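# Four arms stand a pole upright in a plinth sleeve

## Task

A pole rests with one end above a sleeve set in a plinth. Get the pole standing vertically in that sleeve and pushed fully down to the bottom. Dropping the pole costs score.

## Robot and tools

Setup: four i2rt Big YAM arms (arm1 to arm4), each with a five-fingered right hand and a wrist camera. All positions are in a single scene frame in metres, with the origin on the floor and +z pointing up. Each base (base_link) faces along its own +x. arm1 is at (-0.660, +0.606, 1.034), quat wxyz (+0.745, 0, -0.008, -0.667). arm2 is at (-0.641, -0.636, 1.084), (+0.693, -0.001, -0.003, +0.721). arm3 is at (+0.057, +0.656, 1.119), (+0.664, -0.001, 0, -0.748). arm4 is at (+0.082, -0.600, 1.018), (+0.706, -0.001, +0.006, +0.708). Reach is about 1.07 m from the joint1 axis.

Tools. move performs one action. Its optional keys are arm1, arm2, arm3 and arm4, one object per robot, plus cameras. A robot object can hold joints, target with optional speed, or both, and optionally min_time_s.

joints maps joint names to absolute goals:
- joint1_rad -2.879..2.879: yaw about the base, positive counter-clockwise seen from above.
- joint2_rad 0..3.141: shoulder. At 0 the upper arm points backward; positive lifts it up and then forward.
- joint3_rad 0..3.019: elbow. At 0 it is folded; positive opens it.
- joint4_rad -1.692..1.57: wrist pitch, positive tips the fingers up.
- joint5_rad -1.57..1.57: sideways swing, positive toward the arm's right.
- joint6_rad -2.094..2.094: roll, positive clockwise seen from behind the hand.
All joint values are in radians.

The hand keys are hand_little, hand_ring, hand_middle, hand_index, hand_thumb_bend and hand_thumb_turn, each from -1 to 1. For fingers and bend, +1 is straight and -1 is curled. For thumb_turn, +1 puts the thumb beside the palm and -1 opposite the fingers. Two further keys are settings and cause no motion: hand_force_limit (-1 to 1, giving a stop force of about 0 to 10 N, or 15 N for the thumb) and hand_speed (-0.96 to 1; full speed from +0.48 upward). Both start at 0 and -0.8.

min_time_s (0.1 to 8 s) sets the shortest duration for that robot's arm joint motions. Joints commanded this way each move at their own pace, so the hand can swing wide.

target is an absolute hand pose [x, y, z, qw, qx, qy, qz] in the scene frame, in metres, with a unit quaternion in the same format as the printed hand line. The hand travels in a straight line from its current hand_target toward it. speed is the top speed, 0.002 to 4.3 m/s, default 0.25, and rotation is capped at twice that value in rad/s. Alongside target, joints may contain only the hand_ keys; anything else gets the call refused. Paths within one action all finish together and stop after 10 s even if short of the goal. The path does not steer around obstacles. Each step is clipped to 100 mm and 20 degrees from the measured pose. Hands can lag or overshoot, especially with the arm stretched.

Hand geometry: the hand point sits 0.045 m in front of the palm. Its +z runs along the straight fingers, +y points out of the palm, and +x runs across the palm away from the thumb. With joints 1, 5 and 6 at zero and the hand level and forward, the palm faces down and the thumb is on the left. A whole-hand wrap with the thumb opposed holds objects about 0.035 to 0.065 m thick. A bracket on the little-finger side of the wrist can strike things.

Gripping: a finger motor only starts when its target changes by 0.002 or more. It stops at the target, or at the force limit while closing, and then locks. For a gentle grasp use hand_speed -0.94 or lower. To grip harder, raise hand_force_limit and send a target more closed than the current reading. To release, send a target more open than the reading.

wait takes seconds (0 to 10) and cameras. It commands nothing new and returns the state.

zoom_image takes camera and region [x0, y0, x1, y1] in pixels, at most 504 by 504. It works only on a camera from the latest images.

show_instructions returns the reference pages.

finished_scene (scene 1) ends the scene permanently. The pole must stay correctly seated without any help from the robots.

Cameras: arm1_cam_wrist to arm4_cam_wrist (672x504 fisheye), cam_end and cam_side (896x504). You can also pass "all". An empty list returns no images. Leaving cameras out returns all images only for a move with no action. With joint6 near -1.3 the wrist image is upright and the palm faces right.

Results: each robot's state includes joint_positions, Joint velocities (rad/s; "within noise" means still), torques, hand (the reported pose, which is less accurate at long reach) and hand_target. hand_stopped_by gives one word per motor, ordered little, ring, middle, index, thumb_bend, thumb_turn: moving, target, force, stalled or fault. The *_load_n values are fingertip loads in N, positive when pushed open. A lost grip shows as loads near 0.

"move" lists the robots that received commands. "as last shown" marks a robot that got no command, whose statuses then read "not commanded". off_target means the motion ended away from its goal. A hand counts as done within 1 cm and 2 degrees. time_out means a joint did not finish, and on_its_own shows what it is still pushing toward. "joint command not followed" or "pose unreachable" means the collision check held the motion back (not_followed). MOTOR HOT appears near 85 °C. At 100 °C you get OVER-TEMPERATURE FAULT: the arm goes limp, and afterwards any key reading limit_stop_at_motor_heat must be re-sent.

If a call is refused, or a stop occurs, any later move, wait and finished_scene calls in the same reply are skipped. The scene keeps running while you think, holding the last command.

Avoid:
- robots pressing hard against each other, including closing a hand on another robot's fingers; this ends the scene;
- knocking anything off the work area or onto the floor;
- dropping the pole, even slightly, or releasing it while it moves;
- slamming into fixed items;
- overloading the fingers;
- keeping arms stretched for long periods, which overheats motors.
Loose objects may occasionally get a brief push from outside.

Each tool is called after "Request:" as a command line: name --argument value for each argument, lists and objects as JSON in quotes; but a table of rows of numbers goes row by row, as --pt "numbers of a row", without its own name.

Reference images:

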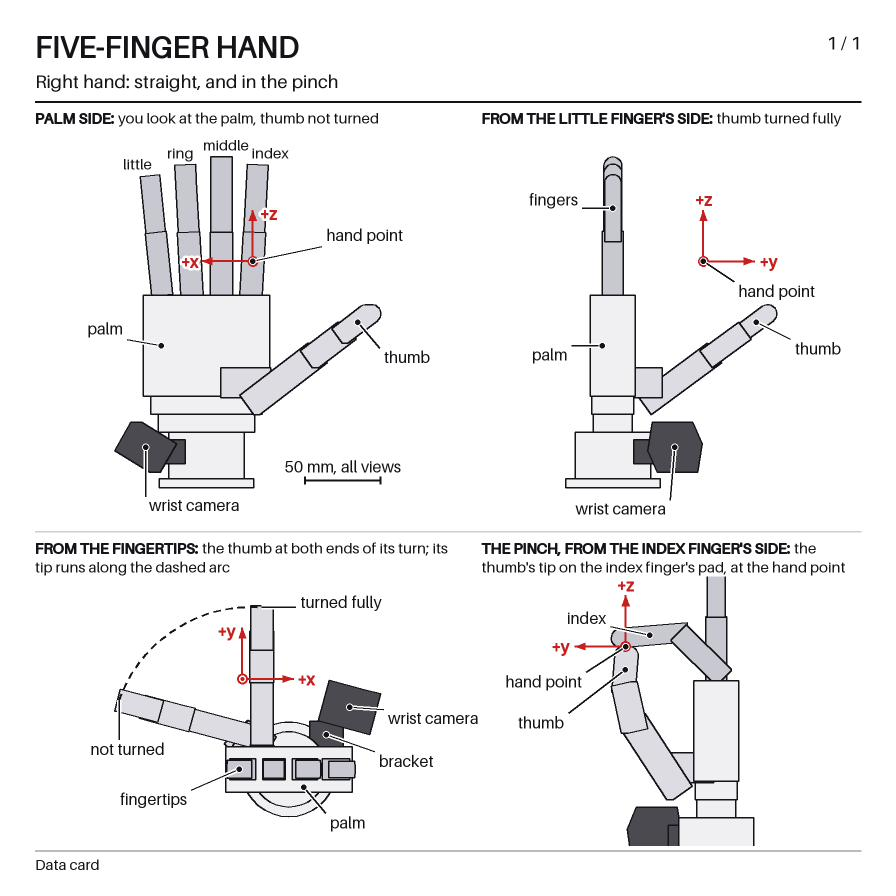

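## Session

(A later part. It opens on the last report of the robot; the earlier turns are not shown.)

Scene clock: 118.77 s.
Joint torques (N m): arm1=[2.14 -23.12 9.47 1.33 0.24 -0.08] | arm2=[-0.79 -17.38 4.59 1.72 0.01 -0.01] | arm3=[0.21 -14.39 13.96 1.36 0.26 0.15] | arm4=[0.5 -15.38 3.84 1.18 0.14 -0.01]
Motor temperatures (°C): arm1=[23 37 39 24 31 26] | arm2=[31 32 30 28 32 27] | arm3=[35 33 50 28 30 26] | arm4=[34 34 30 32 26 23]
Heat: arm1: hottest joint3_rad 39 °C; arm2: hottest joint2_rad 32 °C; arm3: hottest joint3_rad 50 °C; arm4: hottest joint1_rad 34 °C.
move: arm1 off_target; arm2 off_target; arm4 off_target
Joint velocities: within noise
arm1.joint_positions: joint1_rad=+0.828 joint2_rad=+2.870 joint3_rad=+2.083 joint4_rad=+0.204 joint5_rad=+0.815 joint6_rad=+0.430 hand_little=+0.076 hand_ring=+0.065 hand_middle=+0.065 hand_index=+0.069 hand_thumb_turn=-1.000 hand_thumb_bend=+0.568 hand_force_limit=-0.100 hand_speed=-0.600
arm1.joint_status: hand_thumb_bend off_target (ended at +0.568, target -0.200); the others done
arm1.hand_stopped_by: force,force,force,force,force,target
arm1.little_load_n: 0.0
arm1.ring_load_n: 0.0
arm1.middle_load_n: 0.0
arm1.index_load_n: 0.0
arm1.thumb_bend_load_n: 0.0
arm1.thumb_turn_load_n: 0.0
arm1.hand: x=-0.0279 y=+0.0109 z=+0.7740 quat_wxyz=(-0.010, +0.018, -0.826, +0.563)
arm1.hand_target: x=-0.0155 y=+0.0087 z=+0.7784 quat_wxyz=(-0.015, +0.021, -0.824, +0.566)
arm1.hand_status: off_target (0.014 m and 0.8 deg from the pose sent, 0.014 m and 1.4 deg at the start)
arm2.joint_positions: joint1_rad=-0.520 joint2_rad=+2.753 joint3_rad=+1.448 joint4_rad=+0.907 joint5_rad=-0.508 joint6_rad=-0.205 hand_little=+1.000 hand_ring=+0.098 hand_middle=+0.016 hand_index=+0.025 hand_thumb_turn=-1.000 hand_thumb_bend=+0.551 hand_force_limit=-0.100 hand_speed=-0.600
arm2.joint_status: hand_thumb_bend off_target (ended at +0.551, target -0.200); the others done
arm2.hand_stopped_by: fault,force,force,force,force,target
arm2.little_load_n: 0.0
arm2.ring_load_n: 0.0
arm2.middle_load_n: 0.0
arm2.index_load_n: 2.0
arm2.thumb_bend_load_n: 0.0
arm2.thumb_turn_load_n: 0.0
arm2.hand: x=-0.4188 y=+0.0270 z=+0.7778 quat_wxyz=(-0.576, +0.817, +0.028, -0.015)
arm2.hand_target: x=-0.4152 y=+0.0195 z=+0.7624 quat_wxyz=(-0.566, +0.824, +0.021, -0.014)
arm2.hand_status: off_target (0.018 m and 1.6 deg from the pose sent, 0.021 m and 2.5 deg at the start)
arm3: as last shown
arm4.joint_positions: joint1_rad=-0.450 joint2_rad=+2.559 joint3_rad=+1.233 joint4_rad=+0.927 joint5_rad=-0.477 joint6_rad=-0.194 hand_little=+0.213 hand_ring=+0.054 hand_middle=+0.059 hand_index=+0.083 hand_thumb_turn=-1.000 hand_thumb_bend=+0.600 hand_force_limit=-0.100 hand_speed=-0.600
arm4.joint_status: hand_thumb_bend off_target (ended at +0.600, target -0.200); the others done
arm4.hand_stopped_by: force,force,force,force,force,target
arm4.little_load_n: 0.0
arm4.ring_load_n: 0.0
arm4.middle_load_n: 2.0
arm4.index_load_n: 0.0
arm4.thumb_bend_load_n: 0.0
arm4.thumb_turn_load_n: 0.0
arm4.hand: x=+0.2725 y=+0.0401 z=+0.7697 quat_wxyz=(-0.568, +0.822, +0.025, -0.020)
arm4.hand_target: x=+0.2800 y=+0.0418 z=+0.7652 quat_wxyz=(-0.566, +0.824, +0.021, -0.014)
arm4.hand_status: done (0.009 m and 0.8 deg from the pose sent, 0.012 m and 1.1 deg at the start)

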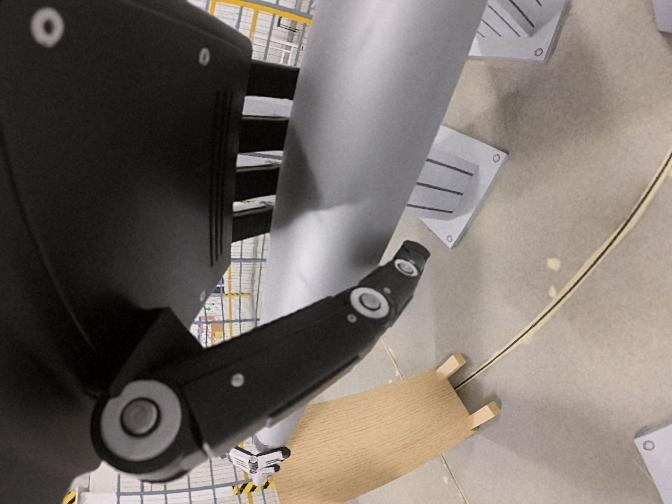

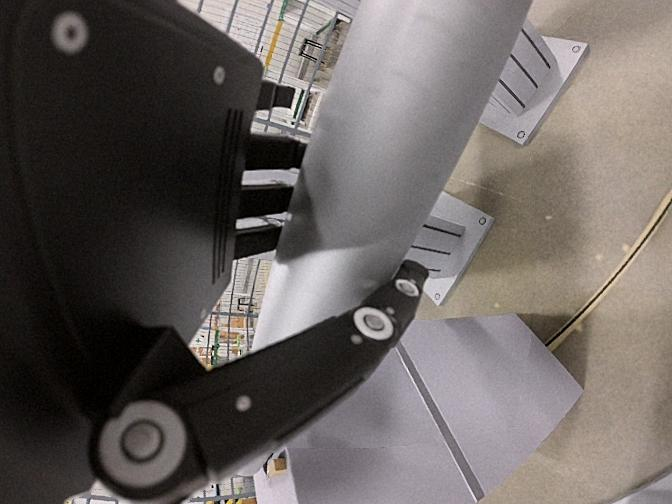

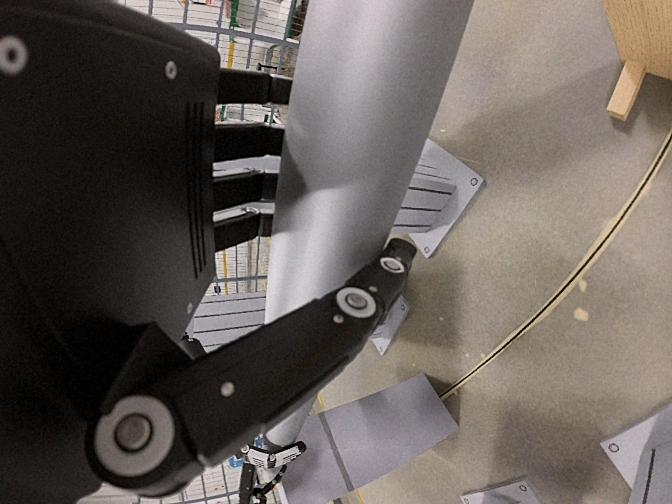

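Request:
move --arm4 '{"joints": {"hand_little": 0.6, "hand_ring": 0.6, "hand_middle": 0.6, "hand_index": 0.6, "hand_thumb_bend": 0.7, "hand_speed": 0.0}}' --arm1 '{"joints": {"hand_little": 0.6, "hand_ring": 0.6, "hand_middle": 0.6, "hand_index": 0.6, "hand_thumb_bend": 0.7, "hand_speed": 0.0}}' --arm2 '{"joints": {"hand_ring": 0.6, "hand_middle": 0.6, "hand_index": 0.6, "hand_thumb_bend": 0.7, "hand_speed": 0.0}}' --cameras '["arm1_cam_wrist", "arm2_cam_wrist", "arm4_cam_wrist"]'

Scene clock: 120.70 s.
Joint torques (N m): arm1=[2.43 -22.24 9.42 1.24 0.22 -0.09] | arm2=[-0.32 -17.38 4.4 1.91 -0.11 0.01] | arm3=[0.26 -14.33 13.96 1.35 0.25 0.16] | arm4=[0.44 -15.68 3.85 1.31 -0.07 -0.02]
Motor temperatures (°C): arm1=[23 37 39 24 31 26] | arm2=[31 32 30 28 32 27] | arm3=[35 33 50 28 30 25] | arm4=[34 34 30 32 26 23]
Heat: arm1: hottest joint3_rad 39 °C; arm2: hottest joint2_rad 32 °C; arm3: hottest joint3_rad 50 °C; arm4: hottest joint1_rad 34 °C.
move: arm1 done; arm2 done; arm4 done
Joint velocities: within noise
arm1.joint_positions: joint1_rad=+0.828 joint2_rad=+2.870 joint3_rad=+2.083 joint4_rad=+0.202 joint5_rad=+0.815 joint6_rad=+0.430 hand_little=+0.600 hand_ring=+0.600 hand_middle=+0.600 hand_index=+0.600 hand_thumb_turn=-1.000 hand_thumb_bend=+0.700 hand_force_limit=-0.100 hand_speed=+0.000
arm1.joint_status: all done
arm1.hand_stopped_by: target,target,target,target,target,target
arm1.little_load_n: 0.0
arm1.ring_load_n: 0.0
arm1.middle_load_n: 0.0
arm1.index_load_n: 0.0
arm1.thumb_bend_load_n: 0.0
arm1.thumb_turn_load_n: 0.0
arm1.hand: x=-0.0281 y=+0.0112 z=+0.7735 quat_wxyz=(-0.009, +0.018, -0.827, +0.562)
arm1.hand_target: x=-0.0155 y=+0.0088 z=+0.7784 quat_wxyz=(-0.015, +0.021, -0.824, +0.566)
arm1.hand_status: not commanded
arm2.joint_positions: joint1_rad=-0.522 joint2_rad=+2.760 joint3_rad=+1.448 joint4_rad=+0.903 joint5_rad=-0.504 joint6_rad=-0.205 hand_little=+1.000 hand_ring=+0.600 hand_middle=+0.600 hand_index=+0.600 hand_thumb_turn=-1.000 hand_thumb_bend=+0.700 hand_force_limit=-0.100 hand_speed=+0.000
arm2.joint_status: all done
arm2.hand_stopped_by: fault,target,target,target,target,target
arm2.little_load_n: 0.0
arm2.ring_load_n: 0.0
arm2.middle_load_n: 0.0
arm2.index_load_n: 0.0
arm2.thumb_bend_load_n: 0.0
arm2.thumb_turn_load_n: 0.0
arm2.hand: x=-0.4186 y=+0.0233 z=+0.7722 quat_wxyz=(-0.571, +0.820, +0.025, -0.016)
arm2.hand_target: x=-0.4153 y=+0.0195 z=+0.7623 quat_wxyz=(-0.566, +0.824, +0.021, -0.014)
arm2.hand_status: not commanded
arm3: as last shown
arm4.joint_positions: joint1_rad=-0.450 joint2_rad=+2.562 joint3_rad=+1.233 joint4_rad=+0.924 joint5_rad=-0.471 joint6_rad=-0.194 hand_little=+0.600 hand_ring=+0.600 hand_middle=+0.600 hand_index=+0.600 hand_thumb_turn=-1.000 hand_thumb_bend=+0.700 hand_force_limit=-0.100 hand_speed=+0.000
arm4.joint_status: all done
arm4.hand_stopped_by: target,target,target,target,target,target
arm4.little_load_n: 0.0
arm4.ring_load_n: 0.0
arm4.middle_load_n: 0.0
arm4.index_load_n: 0.0
arm4.thumb_bend_load_n: 0.0
arm4.thumb_turn_load_n: 0.0
arm4.hand: x=+0.2731 y=+0.0385 z=+0.7666 quat_wxyz=(-0.565, +0.824, +0.023, -0.019)
arm4.hand_target: x=+0.2799 y=+0.0418 z=+0.7651 quat_wxyz=(-0.566, +0.824, +0.021, -0.014)
arm4.hand_status: not commanded

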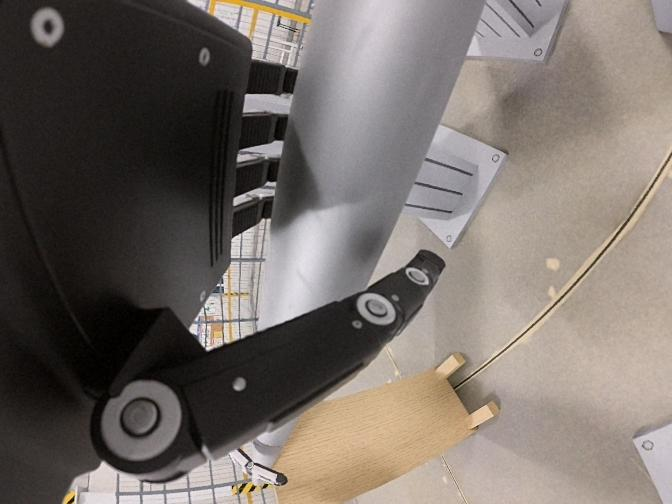

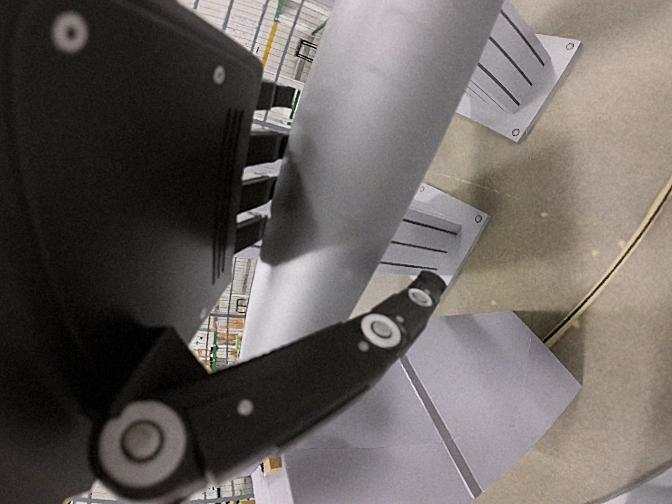

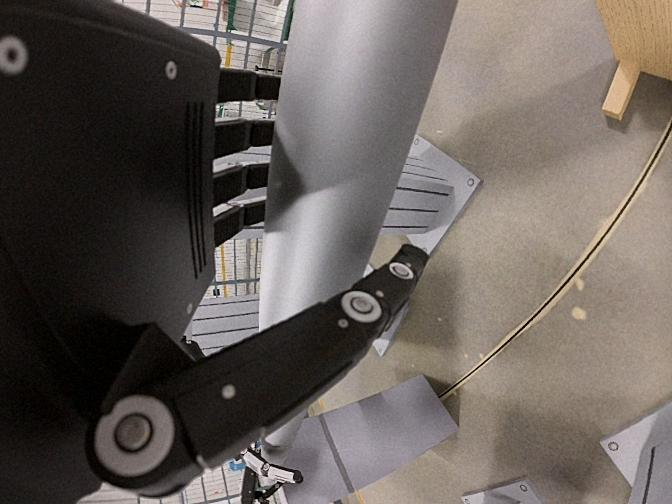

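Request:
move --arm4 '{"target": [0.28, 0.036, 0.761, 0.5662, -0.8239, -0.021, 0.0144], "speed": 0.06}' --arm1 '{"target": [-0.015, 0.015, 0.769, 0.0144, -0.021, 0.8239, -0.5662], "speed": 0.06}' --arm2 '{"target": [-0.415, 0.011, 0.753, 0.5662, -0.8239, -0.021, 0.0144], "speed": 0.06}' --cameras '["arm1_cam_wrist", "arm2_cam_wrist", "arm4_cam_wrist"]'

Scene clock: 124.43 s.
Joint torques (N m): arm1=[1.85 -22.65 8.66 1.84 0.42 -0.01] | arm2=[-1.08 -17.61 4.03 2.56 -0.39 -0.01] | arm3=[0.21 -14.33 13.96 1.36 0.26 0.16] | arm4=[0.03 -15.38 3 1.95 -0.24 -0.05]
Motor temperatures (°C): arm1=[23 38 39 24 31 26] | arm2=[31 32 29 28 32 27] | arm3=[35 33 50 28 30 25] | arm4=[34 35 30 31 26 23]
Heat: arm1: hottest joint3_rad 39 °C; arm2: hottest joint2_rad 32 °C; arm3: hottest joint3_rad 50 °C; arm4: hottest joint2_rad 35 °C.
move: arm1 off_target; arm2 off_target; arm4 done
Joint velocities: within noise
arm1.joint_positions: joint1_rad=+0.834 joint2_rad=+2.883 joint3_rad=+2.083 joint4_rad=+0.202 joint5_rad=+0.817 joint6_rad=+0.430 hand_little=+0.600 hand_ring=+0.600 hand_middle=+0.600 hand_index=+0.600 hand_thumb_turn=-1.000 hand_thumb_bend=+0.700 hand_force_limit=-0.100 hand_speed=+0.000
arm1.joint_status: not commanded
arm1.hand_stopped_by: target,target,target,target,target,target
arm1.little_load_n: 0.0
arm1.ring_load_n: 0.0
arm1.middle_load_n: 0.0
arm1.index_load_n: 0.0
arm1.thumb_bend_load_n: 0.0
arm1.thumb_turn_load_n: 0.0
arm1.hand: x=-0.0291 y=+0.0177 z=+0.7631 quat_wxyz=(-0.006, +0.023, -0.829, +0.559)
arm1.hand_target: x=-0.0156 y=+0.0157 z=+0.7695 quat_wxyz=(-0.015, +0.021, -0.824, +0.566)
arm1.hand_status: off_target (0.015 m and 1.4 deg from the pose sent, 0.015 m and 0.9 deg at the start)
arm2.joint_positions: joint1_rad=-0.527 joint2_rad=+2.775 joint3_rad=+1.448 joint4_rad=+0.904 joint5_rad=-0.505 joint6_rad=-0.205 hand_little=+1.000 hand_ring=+0.600 hand_middle=+0.600 hand_index=+0.600 hand_thumb_turn=-1.000 hand_thumb_bend=+0.700 hand_force_limit=-0.100 hand_speed=+0.000
arm2.joint_status: not commanded
arm2.hand_stopped_by: fault,target,target,target,target,target
arm2.little_load_n: 0.0
arm2.ring_load_n: 0.0
arm2.middle_load_n: 0.0
arm2.index_load_n: 0.0
arm2.thumb_bend_load_n: 0.0
arm2.thumb_turn_load_n: 0.0
arm2.hand: x=-0.4182 y=+0.0164 z=+0.7626 quat_wxyz=(-0.567, +0.823, +0.021, -0.017)
arm2.hand_target: x=-0.4151 y=+0.0107 z=+0.7531 quat_wxyz=(-0.566, +0.824, +0.021, -0.014)
arm2.hand_status: off_target (0.012 m and 0.3 deg from the pose sent, 0.023 m and 0.9 deg at the start)
arm3: as last shown
arm4.joint_positions: joint1_rad=-0.450 joint2_rad=+2.569 joint3_rad=+1.233 joint4_rad=+0.924 joint5_rad=-0.471 joint6_rad=-0.194 hand_little=+0.600 hand_ring=+0.600 hand_middle=+0.600 hand_index=+0.600 hand_thumb_turn=-1.000 hand_thumb_bend=+0.700 hand_force_limit=-0.100 hand_speed=+0.000
arm4.joint_status: not commanded
arm4.hand_stopped_by: target,target,target,target,target,target
arm4.little_load_n: 0.0
arm4.ring_load_n: -0.5
arm4.middle_load_n: 0.0
arm4.index_load_n: 0.0
arm4.thumb_bend_load_n: 0.0
arm4.thumb_turn_load_n: 0.0
arm4.hand: x=+0.2719 y=+0.0361 z=+0.7623 quat_wxyz=(-0.563, +0.826, +0.022, -0.020)
arm4.hand_target: x=+0.2800 y=+0.0360 z=+0.7611 quat_wxyz=(-0.566, +0.824, +0.021, -0.014)
arm4.hand_status: done (0.008 m and 0.8 deg from the pose sent, 0.009 m and 0.5 deg at the start)

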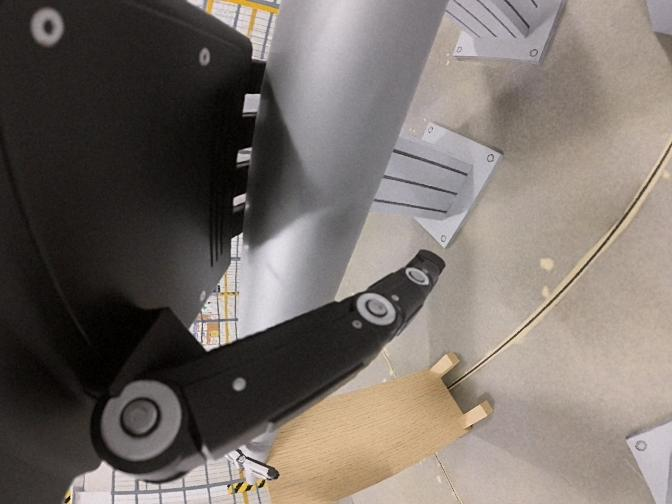

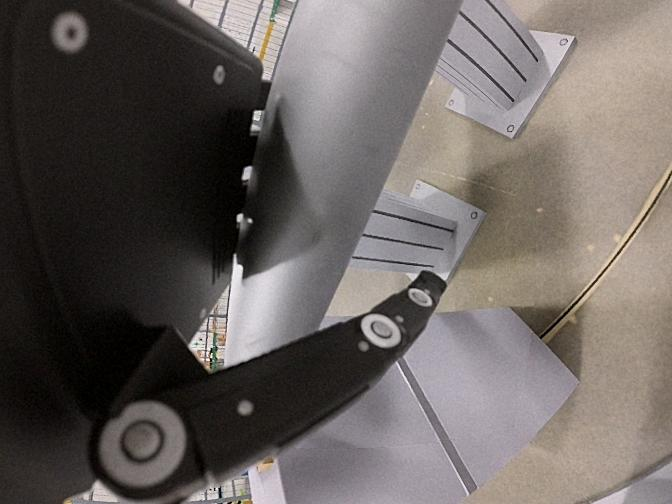

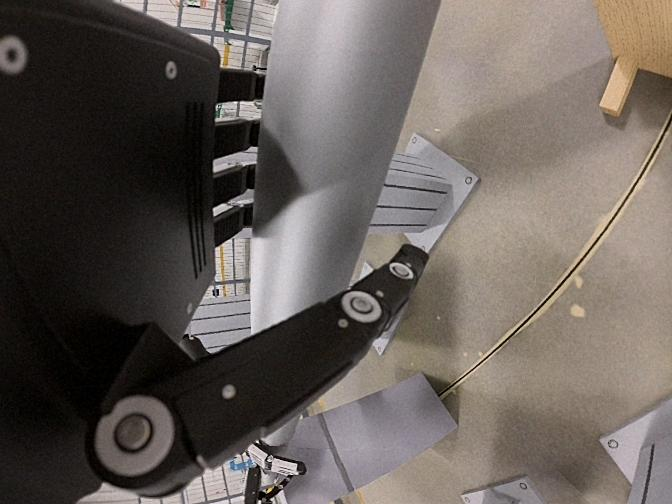

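Request:
move --arm4 '{"target": [0.28, 0.031, 0.748, 0.5662, -0.8239, -0.021, 0.0144], "speed": 0.06}' --arm1 '{"joints": {"hand_little": -0.1, "hand_ring": -0.1, "hand_middle": -0.1, "hand_index": -0.1, "hand_speed": -0.7, "hand_force_limit": -0.2}}' --arm2 '{"joints": {"hand_ring": -0.1, "hand_middle": -0.1, "hand_index": -0.1, "hand_speed": -0.7, "hand_force_limit": -0.2}}' --cameras '["arm1_cam_wrist", "arm2_cam_wrist", "arm4_cam_wrist"]'

Scene clock: 126.90 s.
Joint torques (N m): arm1=[3.37 -23.3 7.83 1.66 0.65 -0.05] | arm2=[-1.38 -17.38 2.85 2.26 -0.42 -0.02] | arm3=[0.26 -14.39 13.93 1.36 0.26 0.16] | arm4=[-0.09 -15.09 3.4 2.26 -0.3 -0.07]
Motor temperatures (°C): arm1=[23 38 40 24 31 26] | arm2=[31 32 29 28 32 27] | arm3=[35 33 50 28 30 25] | arm4=[34 35 30 31 26 23]
Heat: arm1: hottest joint3_rad 40 °C; arm2: hottest joint2_rad 32 °C; arm3: hottest joint3_rad 50 °C; arm4: hottest joint2_rad 35 °C.
move: arm1 off_target; arm2 off_target; arm4 off_target
Joint velocities: within noise
arm1.joint_positions: joint1_rad=+0.821 joint2_rad=+2.885 joint3_rad=+2.099 joint4_rad=+0.202 joint5_rad=+0.811 joint6_rad=+0.431 hand_little=-0.100 hand_ring=-0.100 hand_middle=-0.099 hand_index=-0.004 hand_thumb_turn=-1.000 hand_thumb_bend=+0.700 hand_force_limit=-0.200 hand_speed=-0.700
arm1.joint_status: hand_index off_target (ended at -0.004, target -0.100); the others done
arm1.hand_stopped_by: target,target,target,force,target,target
arm1.little_load_n: 0.0
arm1.ring_load_n: 1.5
arm1.middle_load_n: 2.0
arm1.index_load_n: 0.0
arm1.thumb_bend_load_n: 0.0
arm1.thumb_turn_load_n: 0.5
arm1.hand: x=-0.0307 y=+0.0070 z=+0.7677 quat_wxyz=(-0.009, +0.016, -0.827, +0.561)
arm1.hand_target: x=-0.0157 y=+0.0157 z=+0.7694 quat_wxyz=(-0.015, +0.021, -0.824, +0.566)
arm1.hand_status: not commanded
arm2.joint_positions: joint1_rad=-0.521 joint2_rad=+2.776 joint3_rad=+1.463 joint4_rad=+0.914 joint5_rad=-0.505 joint6_rad=-0.205 hand_little=+1.000 hand_ring=-0.031 hand_middle=-0.005 hand_index=+0.050 hand_thumb_turn=-1.000 hand_thumb_bend=+0.700 hand_force_limit=-0.200 hand_speed=-0.700
arm2.joint_status: hand_ring off_target (ended at -0.031, target -0.100); hand_middle off_target (ended at -0.005, target -0.100); hand_index off_target (ended at +0.050, target -0.100); the others done
arm2.hand_stopped_by: fault,force,force,force,target,target
arm2.little_load_n: -0.5
arm2.ring_load_n: 4.5
arm2.middle_load_n: 0.5
arm2.index_load_n: 0.0
arm2.thumb_bend_load_n: 0.0
arm2.thumb_turn_load_n: 0.0
arm2.hand: x=-0.4181 y=+0.0261 z=+0.7683 quat_wxyz=(-0.575, +0.817, +0.027, -0.014)
arm2.hand_target: x=-0.4153 y=+0.0108 z=+0.7531 quat_wxyz=(-0.566, +0.824, +0.021, -0.015)
arm2.hand_status: not commanded
arm3: as last shown
arm3.middle_load_n: -0.5
arm3.thumb_bend_load_n: -0.5
arm4.joint_positions: joint1_rad=-0.453 joint2_rad=+2.594 joint3_rad=+1.233 joint4_rad=+0.937 joint5_rad=-0.473 joint6_rad=-0.194 hand_little=+0.600 hand_ring=+0.600 hand_middle=+0.600 hand_index=+0.600 hand_thumb_turn=-1.000 hand_thumb_bend=+0.700 hand_force_limit=-0.100 hand_speed=+0.000
arm4.joint_status: not commanded
arm4.hand_stopped_by: target,target,target,target,target,target
arm4.little_load_n: 0.0
arm4.ring_load_n: 0.0
arm4.middle_load_n: 0.0
arm4.index_load_n: 0.0
arm4.thumb_bend_load_n: 0.0
arm4.thumb_turn_load_n: 0.0
arm4.hand: x=+0.2696 y=+0.0289 z=+0.7495 quat_wxyz=(-0.559, +0.829, +0.020, -0.022)
arm4.hand_target: x=+0.2801 y=+0.0309 z=+0.7483 quat_wxyz=(-0.566, +0.824, +0.021, -0.014)
arm4.hand_status: off_target (0.011 m and 1.4 deg from the pose sent, 0.017 m and 0.8 deg at the start)

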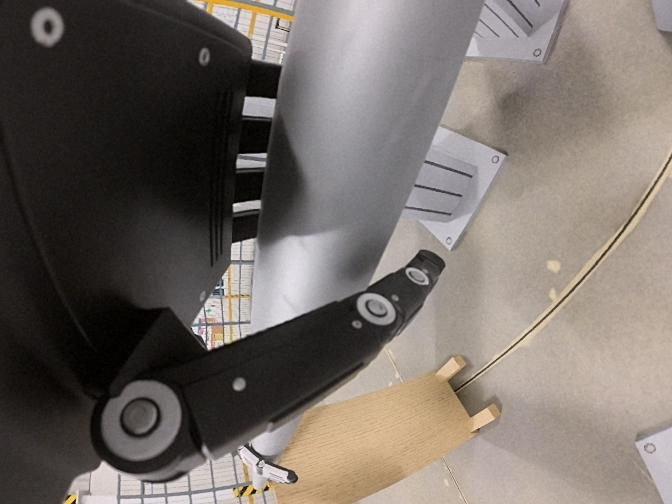

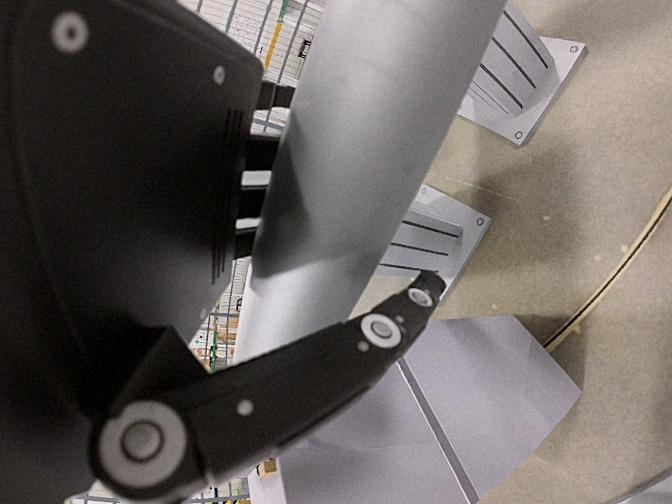

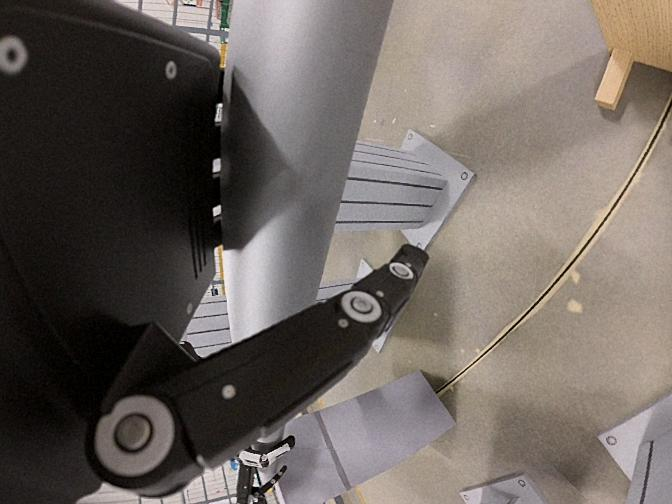

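Request:
move --arm4 '{"joints": {"hand_little": -0.15, "hand_ring": -0.15, "hand_middle": -0.15, "hand_index": -0.15, "hand_speed": -0.7, "hand_force_limit": -0.1}}' --arm1 '{"target": [-0.015, 0.006, 0.766, 0.0144, -0.021, 0.8239, -0.5662], "speed": 0.05, "joints": {"hand_thumb_bend": -0.5, "hand_speed": -0.7, "hand_force_limit": -0.2}}' --arm2 '{"target": [-0.415, 0.020, 0.750, 0.5662, -0.8239, -0.021, 0.0144], "speed": 0.05, "joints": {"hand_thumb_bend": -0.5, "hand_speed": -0.7, "hand_force_limit": -0.2}}' --cameras '["arm1_cam_wrist", "arm2_cam_wrist", "arm4_cam_wrist"]'

Scene clock: 132.50 s.
Joint torques (N m): arm1=[1.85 -22.95 9.25 1.33 0.4 -0.02] | arm2=[-0.38 -16.79 4.9 1.84 -0.13 0.03] | arm3=[0.21 -14.39 13.96 1.37 0.26 0.15] | arm4=[-0.15 -15.27 2.22 1.96 0.08 -0.05]
Motor temperatures (°C): arm1=[23 38 40 24 31 26] | arm2=[31 32 29 28 32 27] | arm3=[35 33 50 28 30 25] | arm4=[34 35 30 31 26 23]
Heat: arm1: hottest joint3_rad 40 °C; arm2: hottest joint2_rad 32 °C; arm3: hottest joint3_rad 50 °C; arm4: hottest joint2_rad 35 °C.
move: arm1 off_target; arm2 off_target; arm4 off_target
Joint velocities: within noise
arm1.joint_positions: joint1_rad=+0.822 joint2_rad=+2.901 joint3_rad=+2.117 joint4_rad=+0.202 joint5_rad=+0.810 joint6_rad=+0.421 hand_little=-0.100 hand_ring=-0.099 hand_middle=-0.099 hand_index=-0.004 hand_thumb_turn=-1.000 hand_thumb_bend=+0.350 hand_force_limit=-0.200 hand_speed=-0.700
arm1.joint_status: hand_thumb_bend off_target (ended at +0.350, target -0.500); the others done
arm1.hand_stopped_by: target,target,target,force,force,target
arm1.little_load_n: 0.5
arm1.ring_load_n: 2.5
arm1.middle_load_n: 4.0
arm1.index_load_n: 0.0
arm1.thumb_bend_load_n: 6.0
arm1.thumb_turn_load_n: 1.0
arm1.hand: x=-0.0293 y=+0.0065 z=+0.7629 quat_wxyz=(-0.008, +0.020, -0.827, +0.562)
arm1.hand_target: x=-0.0158 y=+0.0066 z=+0.7663 quat_wxyz=(-0.015, +0.021, -0.824, +0.566)
arm1.hand_status: off_target (0.015 m and 0.9 deg from the pose sent, 0.016 m and 1.0 deg at the start)
arm2.joint_positions: joint1_rad=-0.521 joint2_rad=+2.784 joint3_rad=+1.468 joint4_rad=+0.911 joint5_rad=-0.504 joint6_rad=-0.205 hand_little=+1.000 hand_ring=-0.031 hand_middle=-0.005 hand_index=+0.050 hand_thumb_turn=-1.000 hand_thumb_bend=+0.238 hand_force_limit=-0.200 hand_speed=-0.700
arm2.joint_status: hand_thumb_bend off_target (ended at +0.238, target -0.500); the others done
arm2.hand_stopped_by: fault,force,force,force,force,target
arm2.little_load_n: 0.0
arm2.ring_load_n: 2.0
arm2.middle_load_n: 0.0
arm2.index_load_n: 1.0
arm2.thumb_bend_load_n: 7.5
arm2.thumb_turn_load_n: 0.5
arm2.hand: x=-0.4184 y=+0.0245 z=+0.7636 quat_wxyz=(-0.573, +0.819, +0.026, -0.015)
arm2.hand_target: x=-0.4151 y=+0.0196 z=+0.7504 quat_wxyz=(-0.566, +0.824, +0.021, -0.014)
arm2.hand_status: off_target (0.015 m and 1.1 deg from the pose sent, 0.020 m and 1.5 deg at the start)
arm3: as last shown
arm3.middle_load_n: 0.0
arm3.thumb_bend_load_n: 0.0
arm3.thumb_turn_load_n: -0.5
arm4.joint_positions: joint1_rad=-0.451 joint2_rad=+2.594 joint3_rad=+1.250 joint4_rad=+0.945 joint5_rad=-0.482 joint6_rad=-0.194 hand_little=-0.033 hand_ring=+0.022 hand_middle=+0.077 hand_index=+0.135 hand_thumb_turn=-1.000 hand_thumb_bend=+0.700 hand_force_limit=-0.100 hand_speed=-0.700
arm4.joint_status: hand_little off_target (ended at -0.033, target -0.150); hand_ring off_target (ended at +0.022, target -0.150); hand_middle off_target (ended at +0.077, target -0.150); hand_index off_target (ended at +0.135, target -0.150); the others done
arm4.hand_stopped_by: force,force,force,force,target,target
arm4.little_load_n: 4.0
arm4.ring_load_n: 0.0
arm4.middle_load_n: 0.0
arm4.index_load_n: 0.0
arm4.thumb_bend_load_n: 0.0
arm4.thumb_turn_load_n: 0.5
arm4.hand: x=+0.2716 y=+0.0380 z=+0.7556 quat_wxyz=(-0.568, +0.822, +0.026, -0.022)
arm4.hand_target: x=+0.2800 y=+0.0307 z=+0.7482 quat_wxyz=(-0.566, +0.824, +0.021, -0.014)
arm4.hand_status: not commanded

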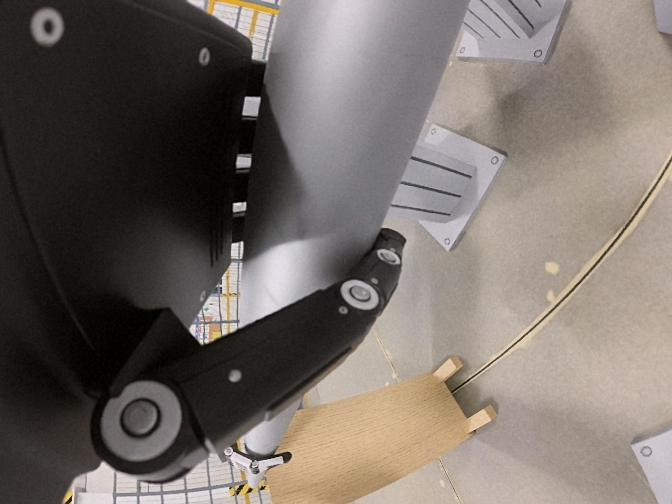

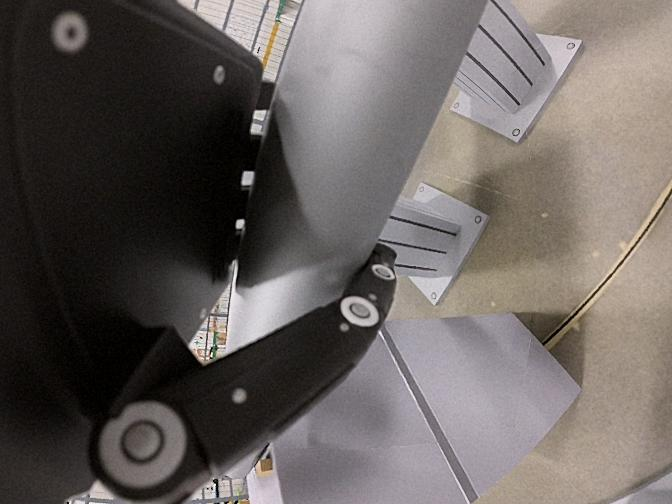

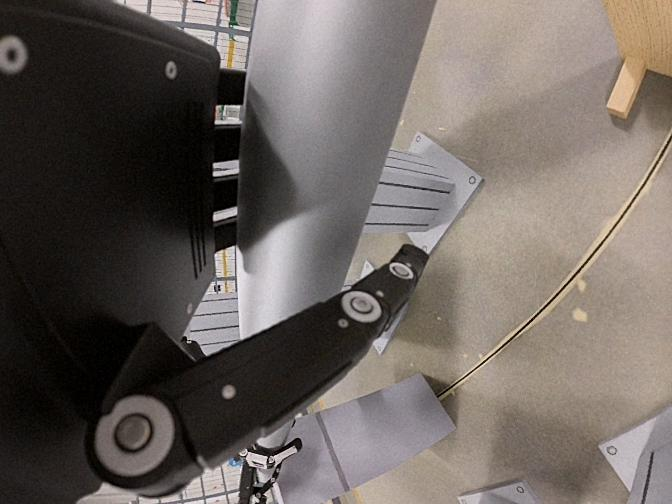

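Request:
move --arm4 '{"target": [0.28, 0.038, 0.748, 0.5662, -0.8239, -0.021, 0.0144], "speed": 0.05, "joints": {"hand_thumb_bend": -0.5, "hand_speed": -0.7, "hand_force_limit": -0.1}}' --arm1 '{"joints": {"hand_little": -0.5, "hand_ring": -0.5, "hand_middle": -0.5, "hand_index": -0.5, "hand_speed": -0.85, "hand_force_limit": 0.2}}' --arm2 '{"joints": {"hand_ring": -0.5, "hand_middle": -0.5, "hand_index": -0.5, "hand_speed": -0.85, "hand_force_limit": 0.2}}' --cameras '["arm1_cam_wrist", "arm2_cam_wrist", "arm4_cam_wrist"]'

Scene clock: 136.30 s.
Joint torques (N m): arm1=[2.43 -22.83 8.9 1.33 0.54 0.08] | arm2=[-1.03 -17.38 4.16 1.92 -0.32 -0.05] | arm3=[0.26 -14.39 13.94 1.37 0.26 0.16] | arm4=[0.26 -15.33 3.4 1.43 0.26 0.02]
Motor temperatures (°C): arm1=[23 39 40 24 31 26] | arm2=[31 32 29 28 32 27] | arm3=[35 33 51 28 30 25] | arm4=[34 35 30 31 26 23]
Heat: arm1: hottest joint3_rad 40 °C; arm2: hottest joint2_rad 32 °C; arm3: hottest joint3_rad 51 °C; arm4: hottest joint2_rad 35 °C.
move: arm1 off_target; arm2 off_target; arm4 off_target
Joint velocities: within noise
arm1.joint_positions: joint1_rad=+0.821 joint2_rad=+2.903 joint3_rad=+2.121 joint4_rad=+0.202 joint5_rad=+0.806 joint6_rad=+0.410 hand_little=-0.153 hand_ring=-0.137 hand_middle=-0.124 hand_index=-0.126 hand_thumb_turn=-1.000 hand_thumb_bend=+0.352 hand_force_limit=+0.200 hand_speed=-0.850
arm1.joint_status: hand_little off_target (ended at -0.153, target -0.500); hand_ring off_target (ended at -0.137, target -0.500); hand_middle off_target (ended at -0.124, target -0.500); hand_index off_target (ended at -0.126, target -0.500); the others done
arm1.hand_stopped_by: force,force,force,force,force,target
arm1.little_load_n: 4.0
arm1.ring_load_n: 2.0
arm1.middle_load_n: 0.0
arm1.index_load_n: 5.5
arm1.thumb_bend_load_n: 8.5
arm1.thumb_turn_load_n: 2.5
arm1.hand: x=-0.0290 y=+0.0060 z=+0.7622 quat_wxyz=(-0.007, +0.025, -0.827, +0.562)
arm1.hand_target: x=-0.0156 y=+0.0067 z=+0.7665 quat_wxyz=(-0.015, +0.021, -0.824, +0.566)
arm1.hand_status: not commanded
arm2.joint_positions: joint1_rad=-0.519 joint2_rad=+2.788 joint3_rad=+1.477 joint4_rad=+0.908 joint5_rad=-0.500 joint6_rad=-0.201 hand_little=+1.000 hand_ring=-0.097 hand_middle=-0.099 hand_index=-0.099 hand_thumb_turn=-1.000 hand_thumb_bend=+0.239 hand_force_limit=+0.200 hand_speed=-0.850
arm2.joint_status: hand_ring off_target (ended at -0.097, target -0.500); hand_middle off_target (ended at -0.099, target -0.500); hand_index off_target (ended at -0.099, target -0.500); the others done
arm2.hand_stopped_by: fault,force,force,force,force,target
arm2.little_load_n: 0.0
arm2.ring_load_n: 0.5
arm2.middle_load_n: 3.0
arm2.index_load_n: 7.5
arm2.thumb_bend_load_n: 11.5
arm2.thumb_turn_load_n: 2.5
arm2.hand: x=-0.4183 y=+0.0273 z=+0.7630 quat_wxyz=(-0.573, +0.819, +0.024, -0.015)
arm2.hand_target: x=-0.4152 y=+0.0197 z=+0.7504 quat_wxyz=(-0.566, +0.824, +0.021, -0.014)
arm2.hand_status: not commanded
arm3.joint_positions: joint1_rad=+0.799 joint2_rad=+1.721 joint3_rad=+1.875 joint4_rad=-1.117 joint5_rad=+0.462 joint6_rad=+0.512 hand_little=+1.000 hand_ring=+1.000 hand_middle=+1.000 hand_index=+1.000 hand_thumb_turn=+1.000 hand_thumb_bend=+1.000 hand_force_limit=+0.000 hand_speed=-0.800
arm3.joint_status: not commanded
arm3.hand_stopped_by: target,target,target,target,target,target
arm3.little_load_n: 0.0
arm3.ring_load_n: -0.5
arm3.middle_load_n: 0.0
arm3.index_load_n: 0.0
arm3.thumb_bend_load_n: 0.0
arm3.thumb_turn_load_n: 0.0
arm3.hand: x=+0.4375 y=+0.1289 z=+1.4262 quat_wxyz=(+0.018, +0.010, -0.931, +0.364)
arm3.hand_target: x=+0.4492 y=+0.1213 z=+1.4500 quat_wxyz=(+0.000, +0.000, -0.924, +0.383)
arm3.hand_status: not commanded
arm4.joint_positions: joint1_rad=-0.451 joint2_rad=+2.600 joint3_rad=+1.253 joint4_rad=+0.945 joint5_rad=-0.482 joint6_rad=-0.200 hand_little=-0.033 hand_ring=+0.022 hand_middle=+0.077 hand_index=+0.135 hand_thumb_turn=-1.000 hand_thumb_bend=+0.321 hand_force_limit=-0.100 hand_speed=-0.700
arm4.joint_status: hand_thumb_bend off_target (ended at +0.321, target -0.500); the others done
arm4.hand_stopped_by: force,force,force,force,force,target
arm4.little_load_n: 5.5
arm4.ring_load_n: 0.0
arm4.middle_load_n: 0.0
arm4.index_load_n: 0.0
arm4.thumb_bend_load_n: 4.5
arm4.thumb_turn_load_n: 1.0
arm4.hand: x=+0.2719 y=+0.0377 z=+0.7529 quat_wxyz=(-0.568, +0.822, +0.028, -0.020)
arm4.hand_target: x=+0.2800 y=+0.0377 z=+0.7480 quat_wxyz=(-0.566, +0.824, +0.021, -0.014)
arm4.hand_status: done (0.010 m and 1.1 deg from the pose sent, 0.011 m and 1.1 deg at the start)

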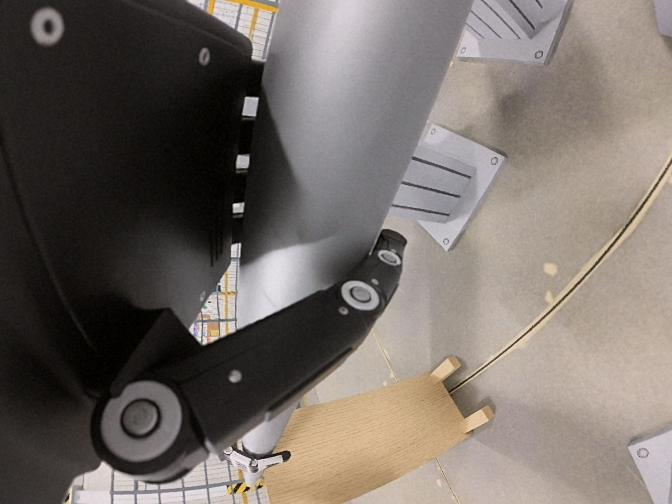

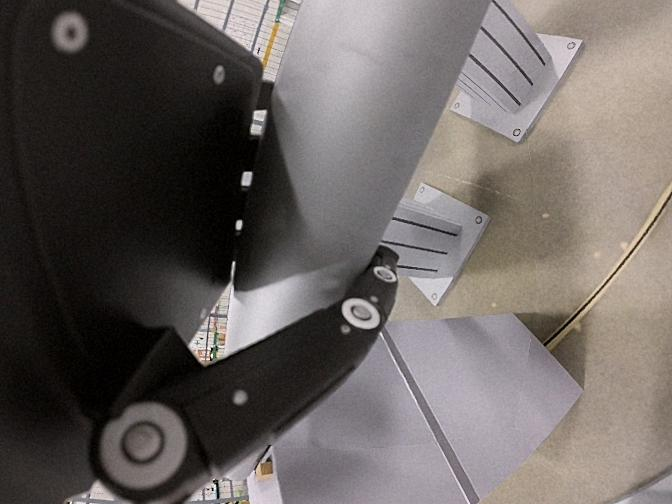

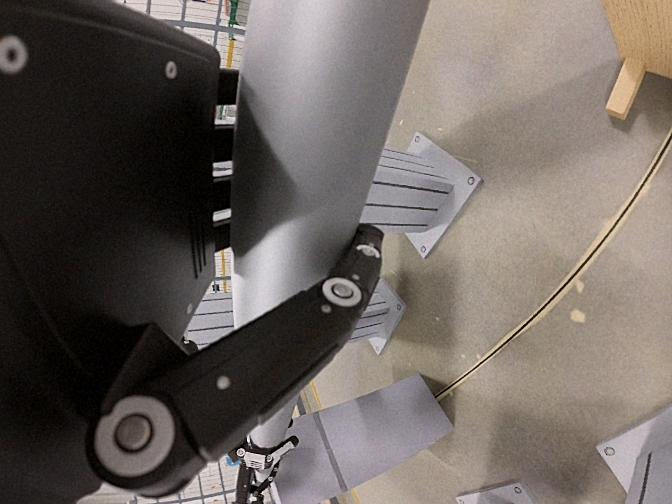

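Request:
move --arm4 '{"joints": {"hand_little": -0.5, "hand_ring": -0.5, "hand_middle": -0.5, "hand_index": -0.5, "hand_speed": -0.85, "hand_force_limit": 0.2}}' --cameras '["arm4_cam_wrist"]'

Scene clock: 138.83 s.
Joint torques (N m): arm1=[2.43 -22.95 8.96 1.5 0.53 0.13] | arm2=[-0.67 -17.67 4.16 1.95 -0.25 -0.02] | arm3=[0.15 -14.39 13.91 1.37 0.25 0.16] | arm4=[0.26 -15.27 3.08 1.42 0.11 0.01]
Motor temperatures (°C): arm1=[23 39 40 24 31 26] | arm2=[31 32 29 28 32 27] | arm3=[35 33 51 28 30 25] | arm4=[34 35 30 31 26 23]
Heat: arm1: hottest joint3_rad 40 °C; arm2: hottest joint2_rad 32 °C; arm3: hottest joint3_rad 51 °C; arm4: hottest joint2_rad 35 °C.
move: arm4 off_target
Joint velocities: within noise
arm1, arm2, arm3: as last shown
arm1.middle_load_n: 0.5
arm2.hand: x=-0.4183 y=+0.0273 z=+0.7631 quat_wxyz=(-0.573, +0.819, +0.024, -0.015)
arm3.ring_load_n: 0.0
arm4.joint_positions: joint1_rad=-0.450 joint2_rad=+2.602 joint3_rad=+1.258 joint4_rad=+0.945 joint5_rad=-0.478 joint6_rad=-0.199 hand_little=-0.045 hand_ring=-0.017 hand_middle=-0.003 hand_index=+0.027 hand_thumb_turn=-1.000 hand_thumb_bend=+0.322 hand_force_limit=+0.200 hand_speed=-0.850
arm4.joint_status: hand_little off_target (ended at -0.045, target -0.500); hand_ring off_target (ended at -0.017, target -0.500); hand_middle off_target (ended at -0.003, target -0.500); hand_index off_target (ended at +0.027, target -0.500); the others done
arm4.hand_stopped_by: force,force,force,force,force,target
arm4.little_load_n: 0.0
arm4.ring_load_n: 0.0
arm4.middle_load_n: 4.0
arm4.index_load_n: 6.0
arm4.thumb_bend_load_n: 11.0
arm4.thumb_turn_load_n: 1.5
arm4.hand: x=+0.2721 y=+0.0394 z=+0.7528 quat_wxyz=(-0.568, +0.822, +0.028, -0.019)
arm4.hand_target: x=+0.2800 y=+0.0378 z=+0.7481 quat_wxyz=(-0.566, +0.824, +0.021, -0.014)
arm4.hand_status: not commanded

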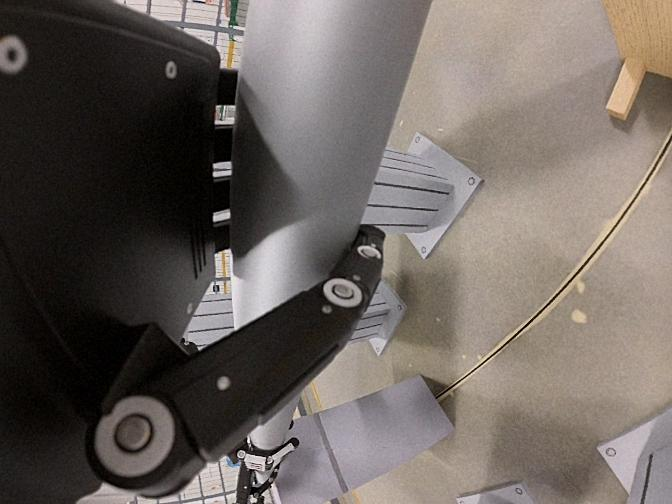

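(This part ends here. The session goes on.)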